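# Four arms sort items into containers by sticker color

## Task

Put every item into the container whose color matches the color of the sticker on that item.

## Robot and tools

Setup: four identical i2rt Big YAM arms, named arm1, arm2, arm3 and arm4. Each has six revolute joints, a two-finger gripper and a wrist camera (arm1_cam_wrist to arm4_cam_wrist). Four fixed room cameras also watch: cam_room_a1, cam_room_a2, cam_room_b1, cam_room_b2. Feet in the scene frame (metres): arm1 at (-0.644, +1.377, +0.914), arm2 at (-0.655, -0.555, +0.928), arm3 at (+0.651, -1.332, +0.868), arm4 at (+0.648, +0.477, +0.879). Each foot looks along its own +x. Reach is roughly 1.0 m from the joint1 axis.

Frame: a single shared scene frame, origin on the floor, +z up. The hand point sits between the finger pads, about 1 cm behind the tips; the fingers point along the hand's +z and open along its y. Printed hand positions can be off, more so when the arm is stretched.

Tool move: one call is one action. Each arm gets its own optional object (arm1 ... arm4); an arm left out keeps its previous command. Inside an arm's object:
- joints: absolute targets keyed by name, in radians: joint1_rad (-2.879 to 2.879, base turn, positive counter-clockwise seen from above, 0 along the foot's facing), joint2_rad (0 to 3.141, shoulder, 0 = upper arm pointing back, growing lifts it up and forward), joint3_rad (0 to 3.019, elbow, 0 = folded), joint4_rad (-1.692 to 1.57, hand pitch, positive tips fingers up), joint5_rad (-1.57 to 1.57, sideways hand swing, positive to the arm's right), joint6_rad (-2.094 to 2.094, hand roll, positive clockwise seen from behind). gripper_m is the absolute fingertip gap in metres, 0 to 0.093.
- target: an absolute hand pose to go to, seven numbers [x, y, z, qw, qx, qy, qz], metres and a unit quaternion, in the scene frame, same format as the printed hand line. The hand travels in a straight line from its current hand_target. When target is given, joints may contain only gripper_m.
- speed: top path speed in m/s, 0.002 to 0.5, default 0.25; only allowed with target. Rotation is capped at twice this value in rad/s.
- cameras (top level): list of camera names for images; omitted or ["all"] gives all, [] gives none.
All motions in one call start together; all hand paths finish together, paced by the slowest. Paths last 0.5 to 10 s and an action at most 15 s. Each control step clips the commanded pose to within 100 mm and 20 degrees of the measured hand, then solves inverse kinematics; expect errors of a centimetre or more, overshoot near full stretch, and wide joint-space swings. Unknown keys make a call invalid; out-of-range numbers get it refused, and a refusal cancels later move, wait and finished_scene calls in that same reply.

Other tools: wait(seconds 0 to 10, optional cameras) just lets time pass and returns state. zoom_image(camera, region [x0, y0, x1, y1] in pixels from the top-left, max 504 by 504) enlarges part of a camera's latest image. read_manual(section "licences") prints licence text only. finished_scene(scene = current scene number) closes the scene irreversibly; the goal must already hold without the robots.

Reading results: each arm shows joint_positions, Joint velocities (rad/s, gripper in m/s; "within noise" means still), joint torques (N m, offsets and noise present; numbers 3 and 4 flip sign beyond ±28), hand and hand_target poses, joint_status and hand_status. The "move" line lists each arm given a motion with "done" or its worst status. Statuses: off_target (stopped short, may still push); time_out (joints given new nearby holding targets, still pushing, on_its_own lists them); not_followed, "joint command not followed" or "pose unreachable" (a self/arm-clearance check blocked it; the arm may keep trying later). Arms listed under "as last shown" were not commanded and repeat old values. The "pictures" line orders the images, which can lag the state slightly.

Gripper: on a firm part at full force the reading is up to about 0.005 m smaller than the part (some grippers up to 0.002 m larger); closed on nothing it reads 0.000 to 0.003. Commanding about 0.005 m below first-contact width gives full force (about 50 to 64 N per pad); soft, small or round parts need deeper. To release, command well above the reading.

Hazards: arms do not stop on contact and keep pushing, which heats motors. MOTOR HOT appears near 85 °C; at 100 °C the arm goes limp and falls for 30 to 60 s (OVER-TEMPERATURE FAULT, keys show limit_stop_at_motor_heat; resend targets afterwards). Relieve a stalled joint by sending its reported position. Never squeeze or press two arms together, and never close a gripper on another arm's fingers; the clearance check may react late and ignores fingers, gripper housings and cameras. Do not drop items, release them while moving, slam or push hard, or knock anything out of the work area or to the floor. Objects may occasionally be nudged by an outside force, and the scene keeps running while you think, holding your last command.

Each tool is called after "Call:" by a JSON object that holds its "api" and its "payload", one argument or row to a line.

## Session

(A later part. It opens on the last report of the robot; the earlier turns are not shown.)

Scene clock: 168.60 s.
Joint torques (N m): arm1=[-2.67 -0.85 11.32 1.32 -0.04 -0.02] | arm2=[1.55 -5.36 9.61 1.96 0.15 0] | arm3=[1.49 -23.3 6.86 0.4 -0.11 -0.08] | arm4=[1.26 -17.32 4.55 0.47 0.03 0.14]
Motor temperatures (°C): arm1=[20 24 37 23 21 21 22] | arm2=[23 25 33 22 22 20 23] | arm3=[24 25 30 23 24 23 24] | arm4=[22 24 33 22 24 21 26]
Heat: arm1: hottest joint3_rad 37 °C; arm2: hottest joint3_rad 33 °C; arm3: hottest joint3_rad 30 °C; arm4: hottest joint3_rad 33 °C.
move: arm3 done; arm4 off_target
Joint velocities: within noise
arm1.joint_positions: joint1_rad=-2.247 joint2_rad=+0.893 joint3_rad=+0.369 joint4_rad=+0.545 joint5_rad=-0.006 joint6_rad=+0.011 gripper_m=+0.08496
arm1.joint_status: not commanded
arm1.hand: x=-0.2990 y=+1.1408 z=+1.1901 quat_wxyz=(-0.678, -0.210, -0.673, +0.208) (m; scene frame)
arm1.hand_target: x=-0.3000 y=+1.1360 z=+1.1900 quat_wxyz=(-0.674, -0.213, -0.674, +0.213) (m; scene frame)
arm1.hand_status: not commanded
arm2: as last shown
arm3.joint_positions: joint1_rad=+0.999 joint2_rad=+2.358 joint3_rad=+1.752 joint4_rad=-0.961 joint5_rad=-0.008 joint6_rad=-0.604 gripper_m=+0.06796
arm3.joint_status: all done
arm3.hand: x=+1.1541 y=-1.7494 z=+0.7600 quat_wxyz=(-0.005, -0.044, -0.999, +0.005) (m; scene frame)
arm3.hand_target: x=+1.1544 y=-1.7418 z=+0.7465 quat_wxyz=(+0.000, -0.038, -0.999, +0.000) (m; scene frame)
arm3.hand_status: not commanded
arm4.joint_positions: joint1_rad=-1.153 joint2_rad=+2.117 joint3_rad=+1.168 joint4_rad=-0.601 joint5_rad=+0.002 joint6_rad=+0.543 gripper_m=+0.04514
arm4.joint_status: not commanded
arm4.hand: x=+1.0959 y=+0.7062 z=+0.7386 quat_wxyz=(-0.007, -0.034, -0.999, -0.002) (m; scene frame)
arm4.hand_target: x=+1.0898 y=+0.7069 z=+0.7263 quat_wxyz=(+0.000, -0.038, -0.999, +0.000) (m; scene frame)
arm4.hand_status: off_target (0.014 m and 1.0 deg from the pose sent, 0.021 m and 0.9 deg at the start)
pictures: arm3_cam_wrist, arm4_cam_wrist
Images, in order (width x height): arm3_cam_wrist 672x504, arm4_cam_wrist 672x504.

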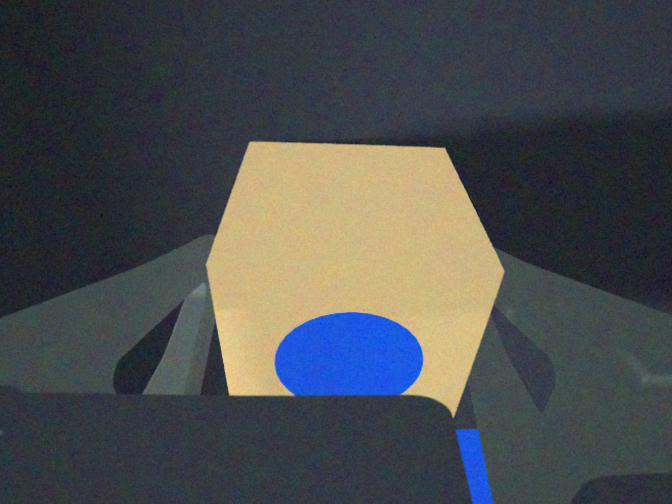

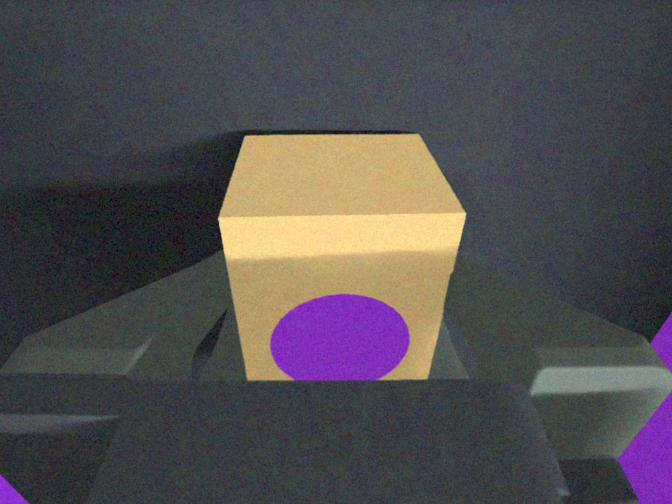

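Call:
{"api": "move", "payload": {
  "arm3": {"joints":{"gripper_m":0.085}},
  "arm4": {"target":[1.090,0.707,0.720,0,0.0384,0.9993,0],"speed":0.06},
  "cameras": ["arm4_cam_wrist"]
}}

Call:
{"api": "move", "payload": {
  "arm3": {"target":[1.155,-1.742,0.95,0,0.0384,0.9993,0]},
  "arm4": {"joints":{"gripper_m":0.060}},
  "cameras": ["arm3_cam_wrist","arm4_cam_wrist"]
}}

Call:
{"api": "move", "payload": {
  "arm4": {"target":[1.090,0.707,0.95,0,0.0384,0.9993,0],"joints":{"gripper_m":0.07}},
  "cameras": ["arm3_cam_wrist","arm4_cam_wrist","cam_room_a1","cam_room_a2"]
}}

Scene clock: 174.77 s.
Joint torques (N m): arm1=[-2.26 -0.91 11.41 1.42 -0.06 -0.02] | arm2=[1.55 -5.42 9.61 1.96 0.14 0] | arm3=[1.67 -23.41 6.84 0.39 -0.11 -0.09] | arm4=[1.49 -17.44 4.66 0.34 0.03 0.18]
Motor temperatures (°C): arm1=[20 24 37 23 21 21 22] | arm2=[23 25 33 22 22 20 23] | arm3=[24 26 30 23 24 23 24] | arm4=[22 25 33 22 24 21 26]
Heat: arm1: hottest joint3_rad 37 °C; arm2: hottest joint3_rad 33 °C; arm3: hottest joint3_rad 30 °C; arm4: hottest joint3_rad 33 °C.
move: arm3 done; arm4 off_target
Joint velocities: within noise
arm1, arm2: as last shown
arm3.joint_positions: joint1_rad=+0.999 joint2_rad=+2.358 joint3_rad=+1.752 joint4_rad=-0.961 joint5_rad=-0.008 joint6_rad=-0.604 gripper_m=+0.08494
arm3.joint_status: all done
arm3.hand: x=+1.1541 y=-1.7494 z=+0.7600 quat_wxyz=(-0.005, -0.044, -0.999, +0.005) (m; scene frame)
arm3.hand_target: x=+1.1544 y=-1.7418 z=+0.7465 quat_wxyz=(+0.000, -0.038, -0.999, +0.000) (m; scene frame)
arm3.hand_status: not commanded
arm4.joint_positions: joint1_rad=-1.153 joint2_rad=+2.123 joint3_rad=+1.168 joint4_rad=-0.587 joint5_rad=+0.002 joint6_rad=+0.543 gripper_m=+0.04514
arm4.joint_status: not commanded
arm4.hand: x=+1.0975 y=+0.7070 z=+0.7359 quat_wxyz=(-0.010, -0.035, -0.999, -0.004) (m; scene frame)
arm4.hand_target: x=+1.0897 y=+0.7069 z=+0.7206 quat_wxyz=(+0.000, -0.038, -0.999, +0.000) (m; scene frame)
arm4.hand_status: off_target (0.018 m and 1.4 deg from the pose sent, 0.020 m and 1.0 deg at the start)
pictures: arm4_cam_wrist
Images, in order (width x height): arm4_cam_wrist 672x504.

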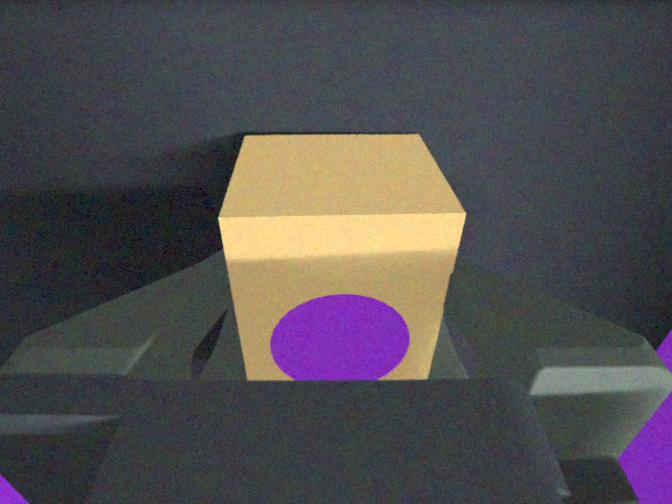

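Scene clock: 176.30 s.
Joint torques (N m): arm1=[-2.84 -1.67 11.4 1.39 -0.01 0.02] | arm2=[1.49 -5.36 9.57 1.96 0.14 0] | arm3=[1.38 -23.94 11.88 -0.47 -0.11 -0.11] | arm4=[1.38 -17.32 4.67 0.35 0.07 0.15]
Motor temperatures (°C): arm1=[20 24 37 23 21 21 22] | arm2=[23 25 33 22 22 20 23] | arm3=[24 26 30 23 24 23 24] | arm4=[22 25 32 22 24 21 26]
Heat: arm1: hottest joint3_rad 37 °C; arm2: hottest joint3_rad 33 °C; arm3: hottest joint3_rad 30 °C; arm4: hottest joint3_rad 32 °C.
move: arm3 off_target; arm4 done
Joint velocities: within noise
arm1, arm2: as last shown
arm3.joint_positions: joint1_rad=+0.999 joint2_rad=+2.134 joint3_rad=+1.851 joint4_rad=-1.329 joint5_rad=-0.008 joint6_rad=-0.604 gripper_m=+0.08494
arm3.joint_status: not commanded
arm3.hand: x=+1.1425 y=-1.7375 z=+0.9360 quat_wxyz=(+0.013, -0.045, -0.999, -0.009) (m; scene frame)
arm3.hand_target: x=+1.1544 y=-1.7416 z=+0.9500 quat_wxyz=(+0.000, -0.038, -0.999, +0.000) (m; scene frame)
arm3.hand_status: off_target (0.019 m and 1.9 deg from the pose sent, 0.190 m and 1.1 deg at the start)
arm4.joint_positions: joint1_rad=-1.153 joint2_rad=+2.123 joint3_rad=+1.168 joint4_rad=-0.587 joint5_rad=+0.002 joint6_rad=+0.544 gripper_m=+0.05990
arm4.joint_status: all done
arm4.hand: x=+1.0975 y=+0.7070 z=+0.7359 quat_wxyz=(-0.010, -0.035, -0.999, -0.004) (m; scene frame)
arm4.hand_target: x=+1.0897 y=+0.7068 z=+0.7206 quat_wxyz=(+0.000, -0.038, -0.999, +0.000) (m; scene frame)
arm4.hand_status: not commanded
pictures: arm3_cam_wrist, arm4_cam_wrist
Images, in order (width x height): arm3_cam_wrist 672x504, arm4_cam_wrist 672x504.

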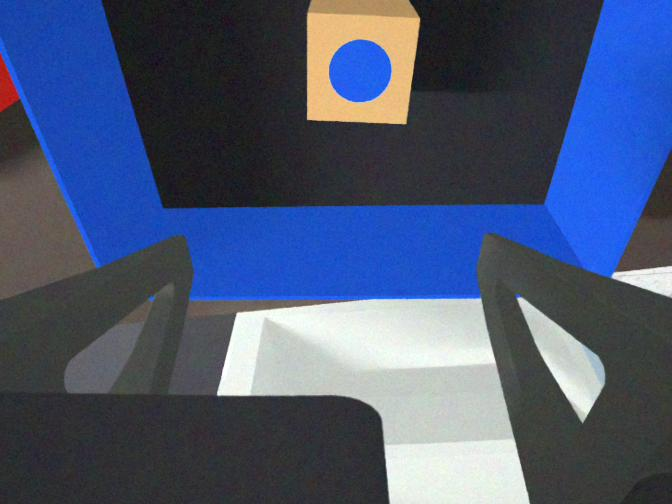

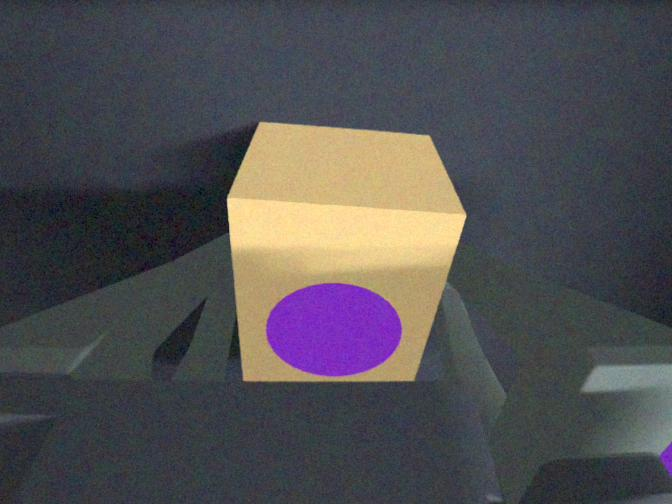

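Scene clock: 177.90 s.
Joint torques (N m): arm1=[-3.14 -1.03 11.14 1.46 -0.04 0] | arm2=[1.49 -5.3 9.58 1.96 0.14 0] | arm3=[1.44 -23.71 11.79 -0.47 -0.11 -0.11] | arm4=[1.14 -17.03 9.63 -0.36 0.04 0.18]
Motor temperatures (°C): arm1=[20 24 37 23 21 21 22] | arm2=[23 25 33 22 22 20 23] | arm3=[24 26 30 23 24 23 24] | arm4=[22 25 32 22 24 21 26]
Heat: arm1: hottest joint3_rad 37 °C; arm2: hottest joint3_rad 33 °C; arm3: hottest joint3_rad 30 °C; arm4: hottest joint3_rad 32 °C.
move: arm4 off_target
Joint velocities: within noise
arm1, arm2, arm3: as last shown
arm4.joint_positions: joint1_rad=-1.153 joint2_rad=+1.745 joint3_rad=+1.246 joint4_rad=-1.087 joint5_rad=+0.002 joint6_rad=+0.544 gripper_m=+0.06989
arm4.joint_status: all done
arm4.hand: x=+1.0810 y=+0.6987 z=+0.9394 quat_wxyz=(+0.009, -0.035, -0.999, +0.006) (m; scene frame)
arm4.hand_target: x=+1.0896 y=+0.7069 z=+0.9501 quat_wxyz=(+0.000, -0.038, -0.999, +0.000) (m; scene frame)
arm4.hand_status: off_target (0.016 m and 1.3 deg from the pose sent, 0.214 m and 1.3 deg at the start)
pictures: arm3_cam_wrist, arm4_cam_wrist, cam_room_a1, cam_room_a2
Images, in order (width x height): arm3_cam_wrist 672x504, arm4_cam_wrist 672x504, cam_room_a1 672x504, cam_room_a2 672x504.

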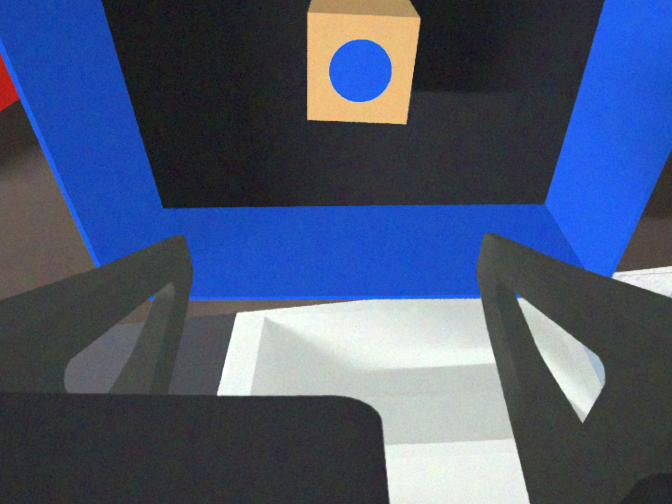

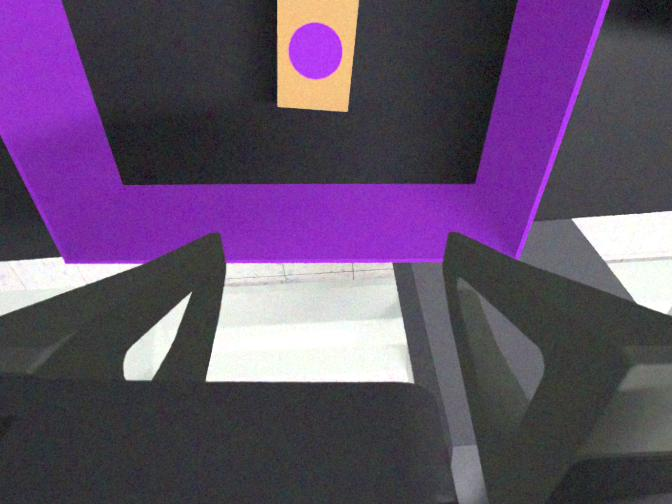

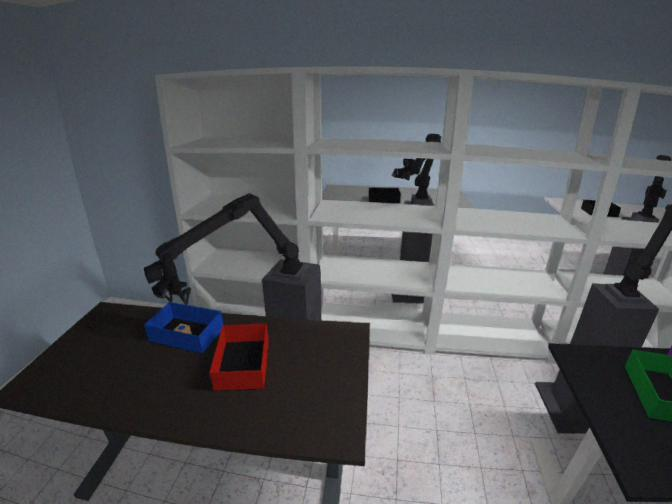

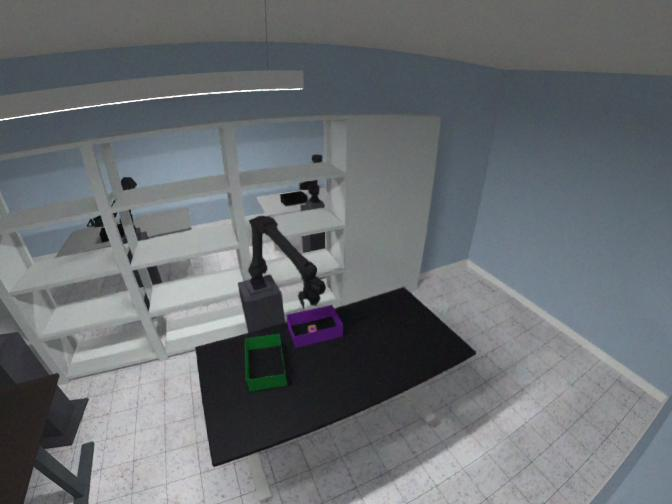

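Both items are in place.

Call:
{"api": "finished_scene", "payload": {
  "scene": 3
}}

The scene is finished: the task was done.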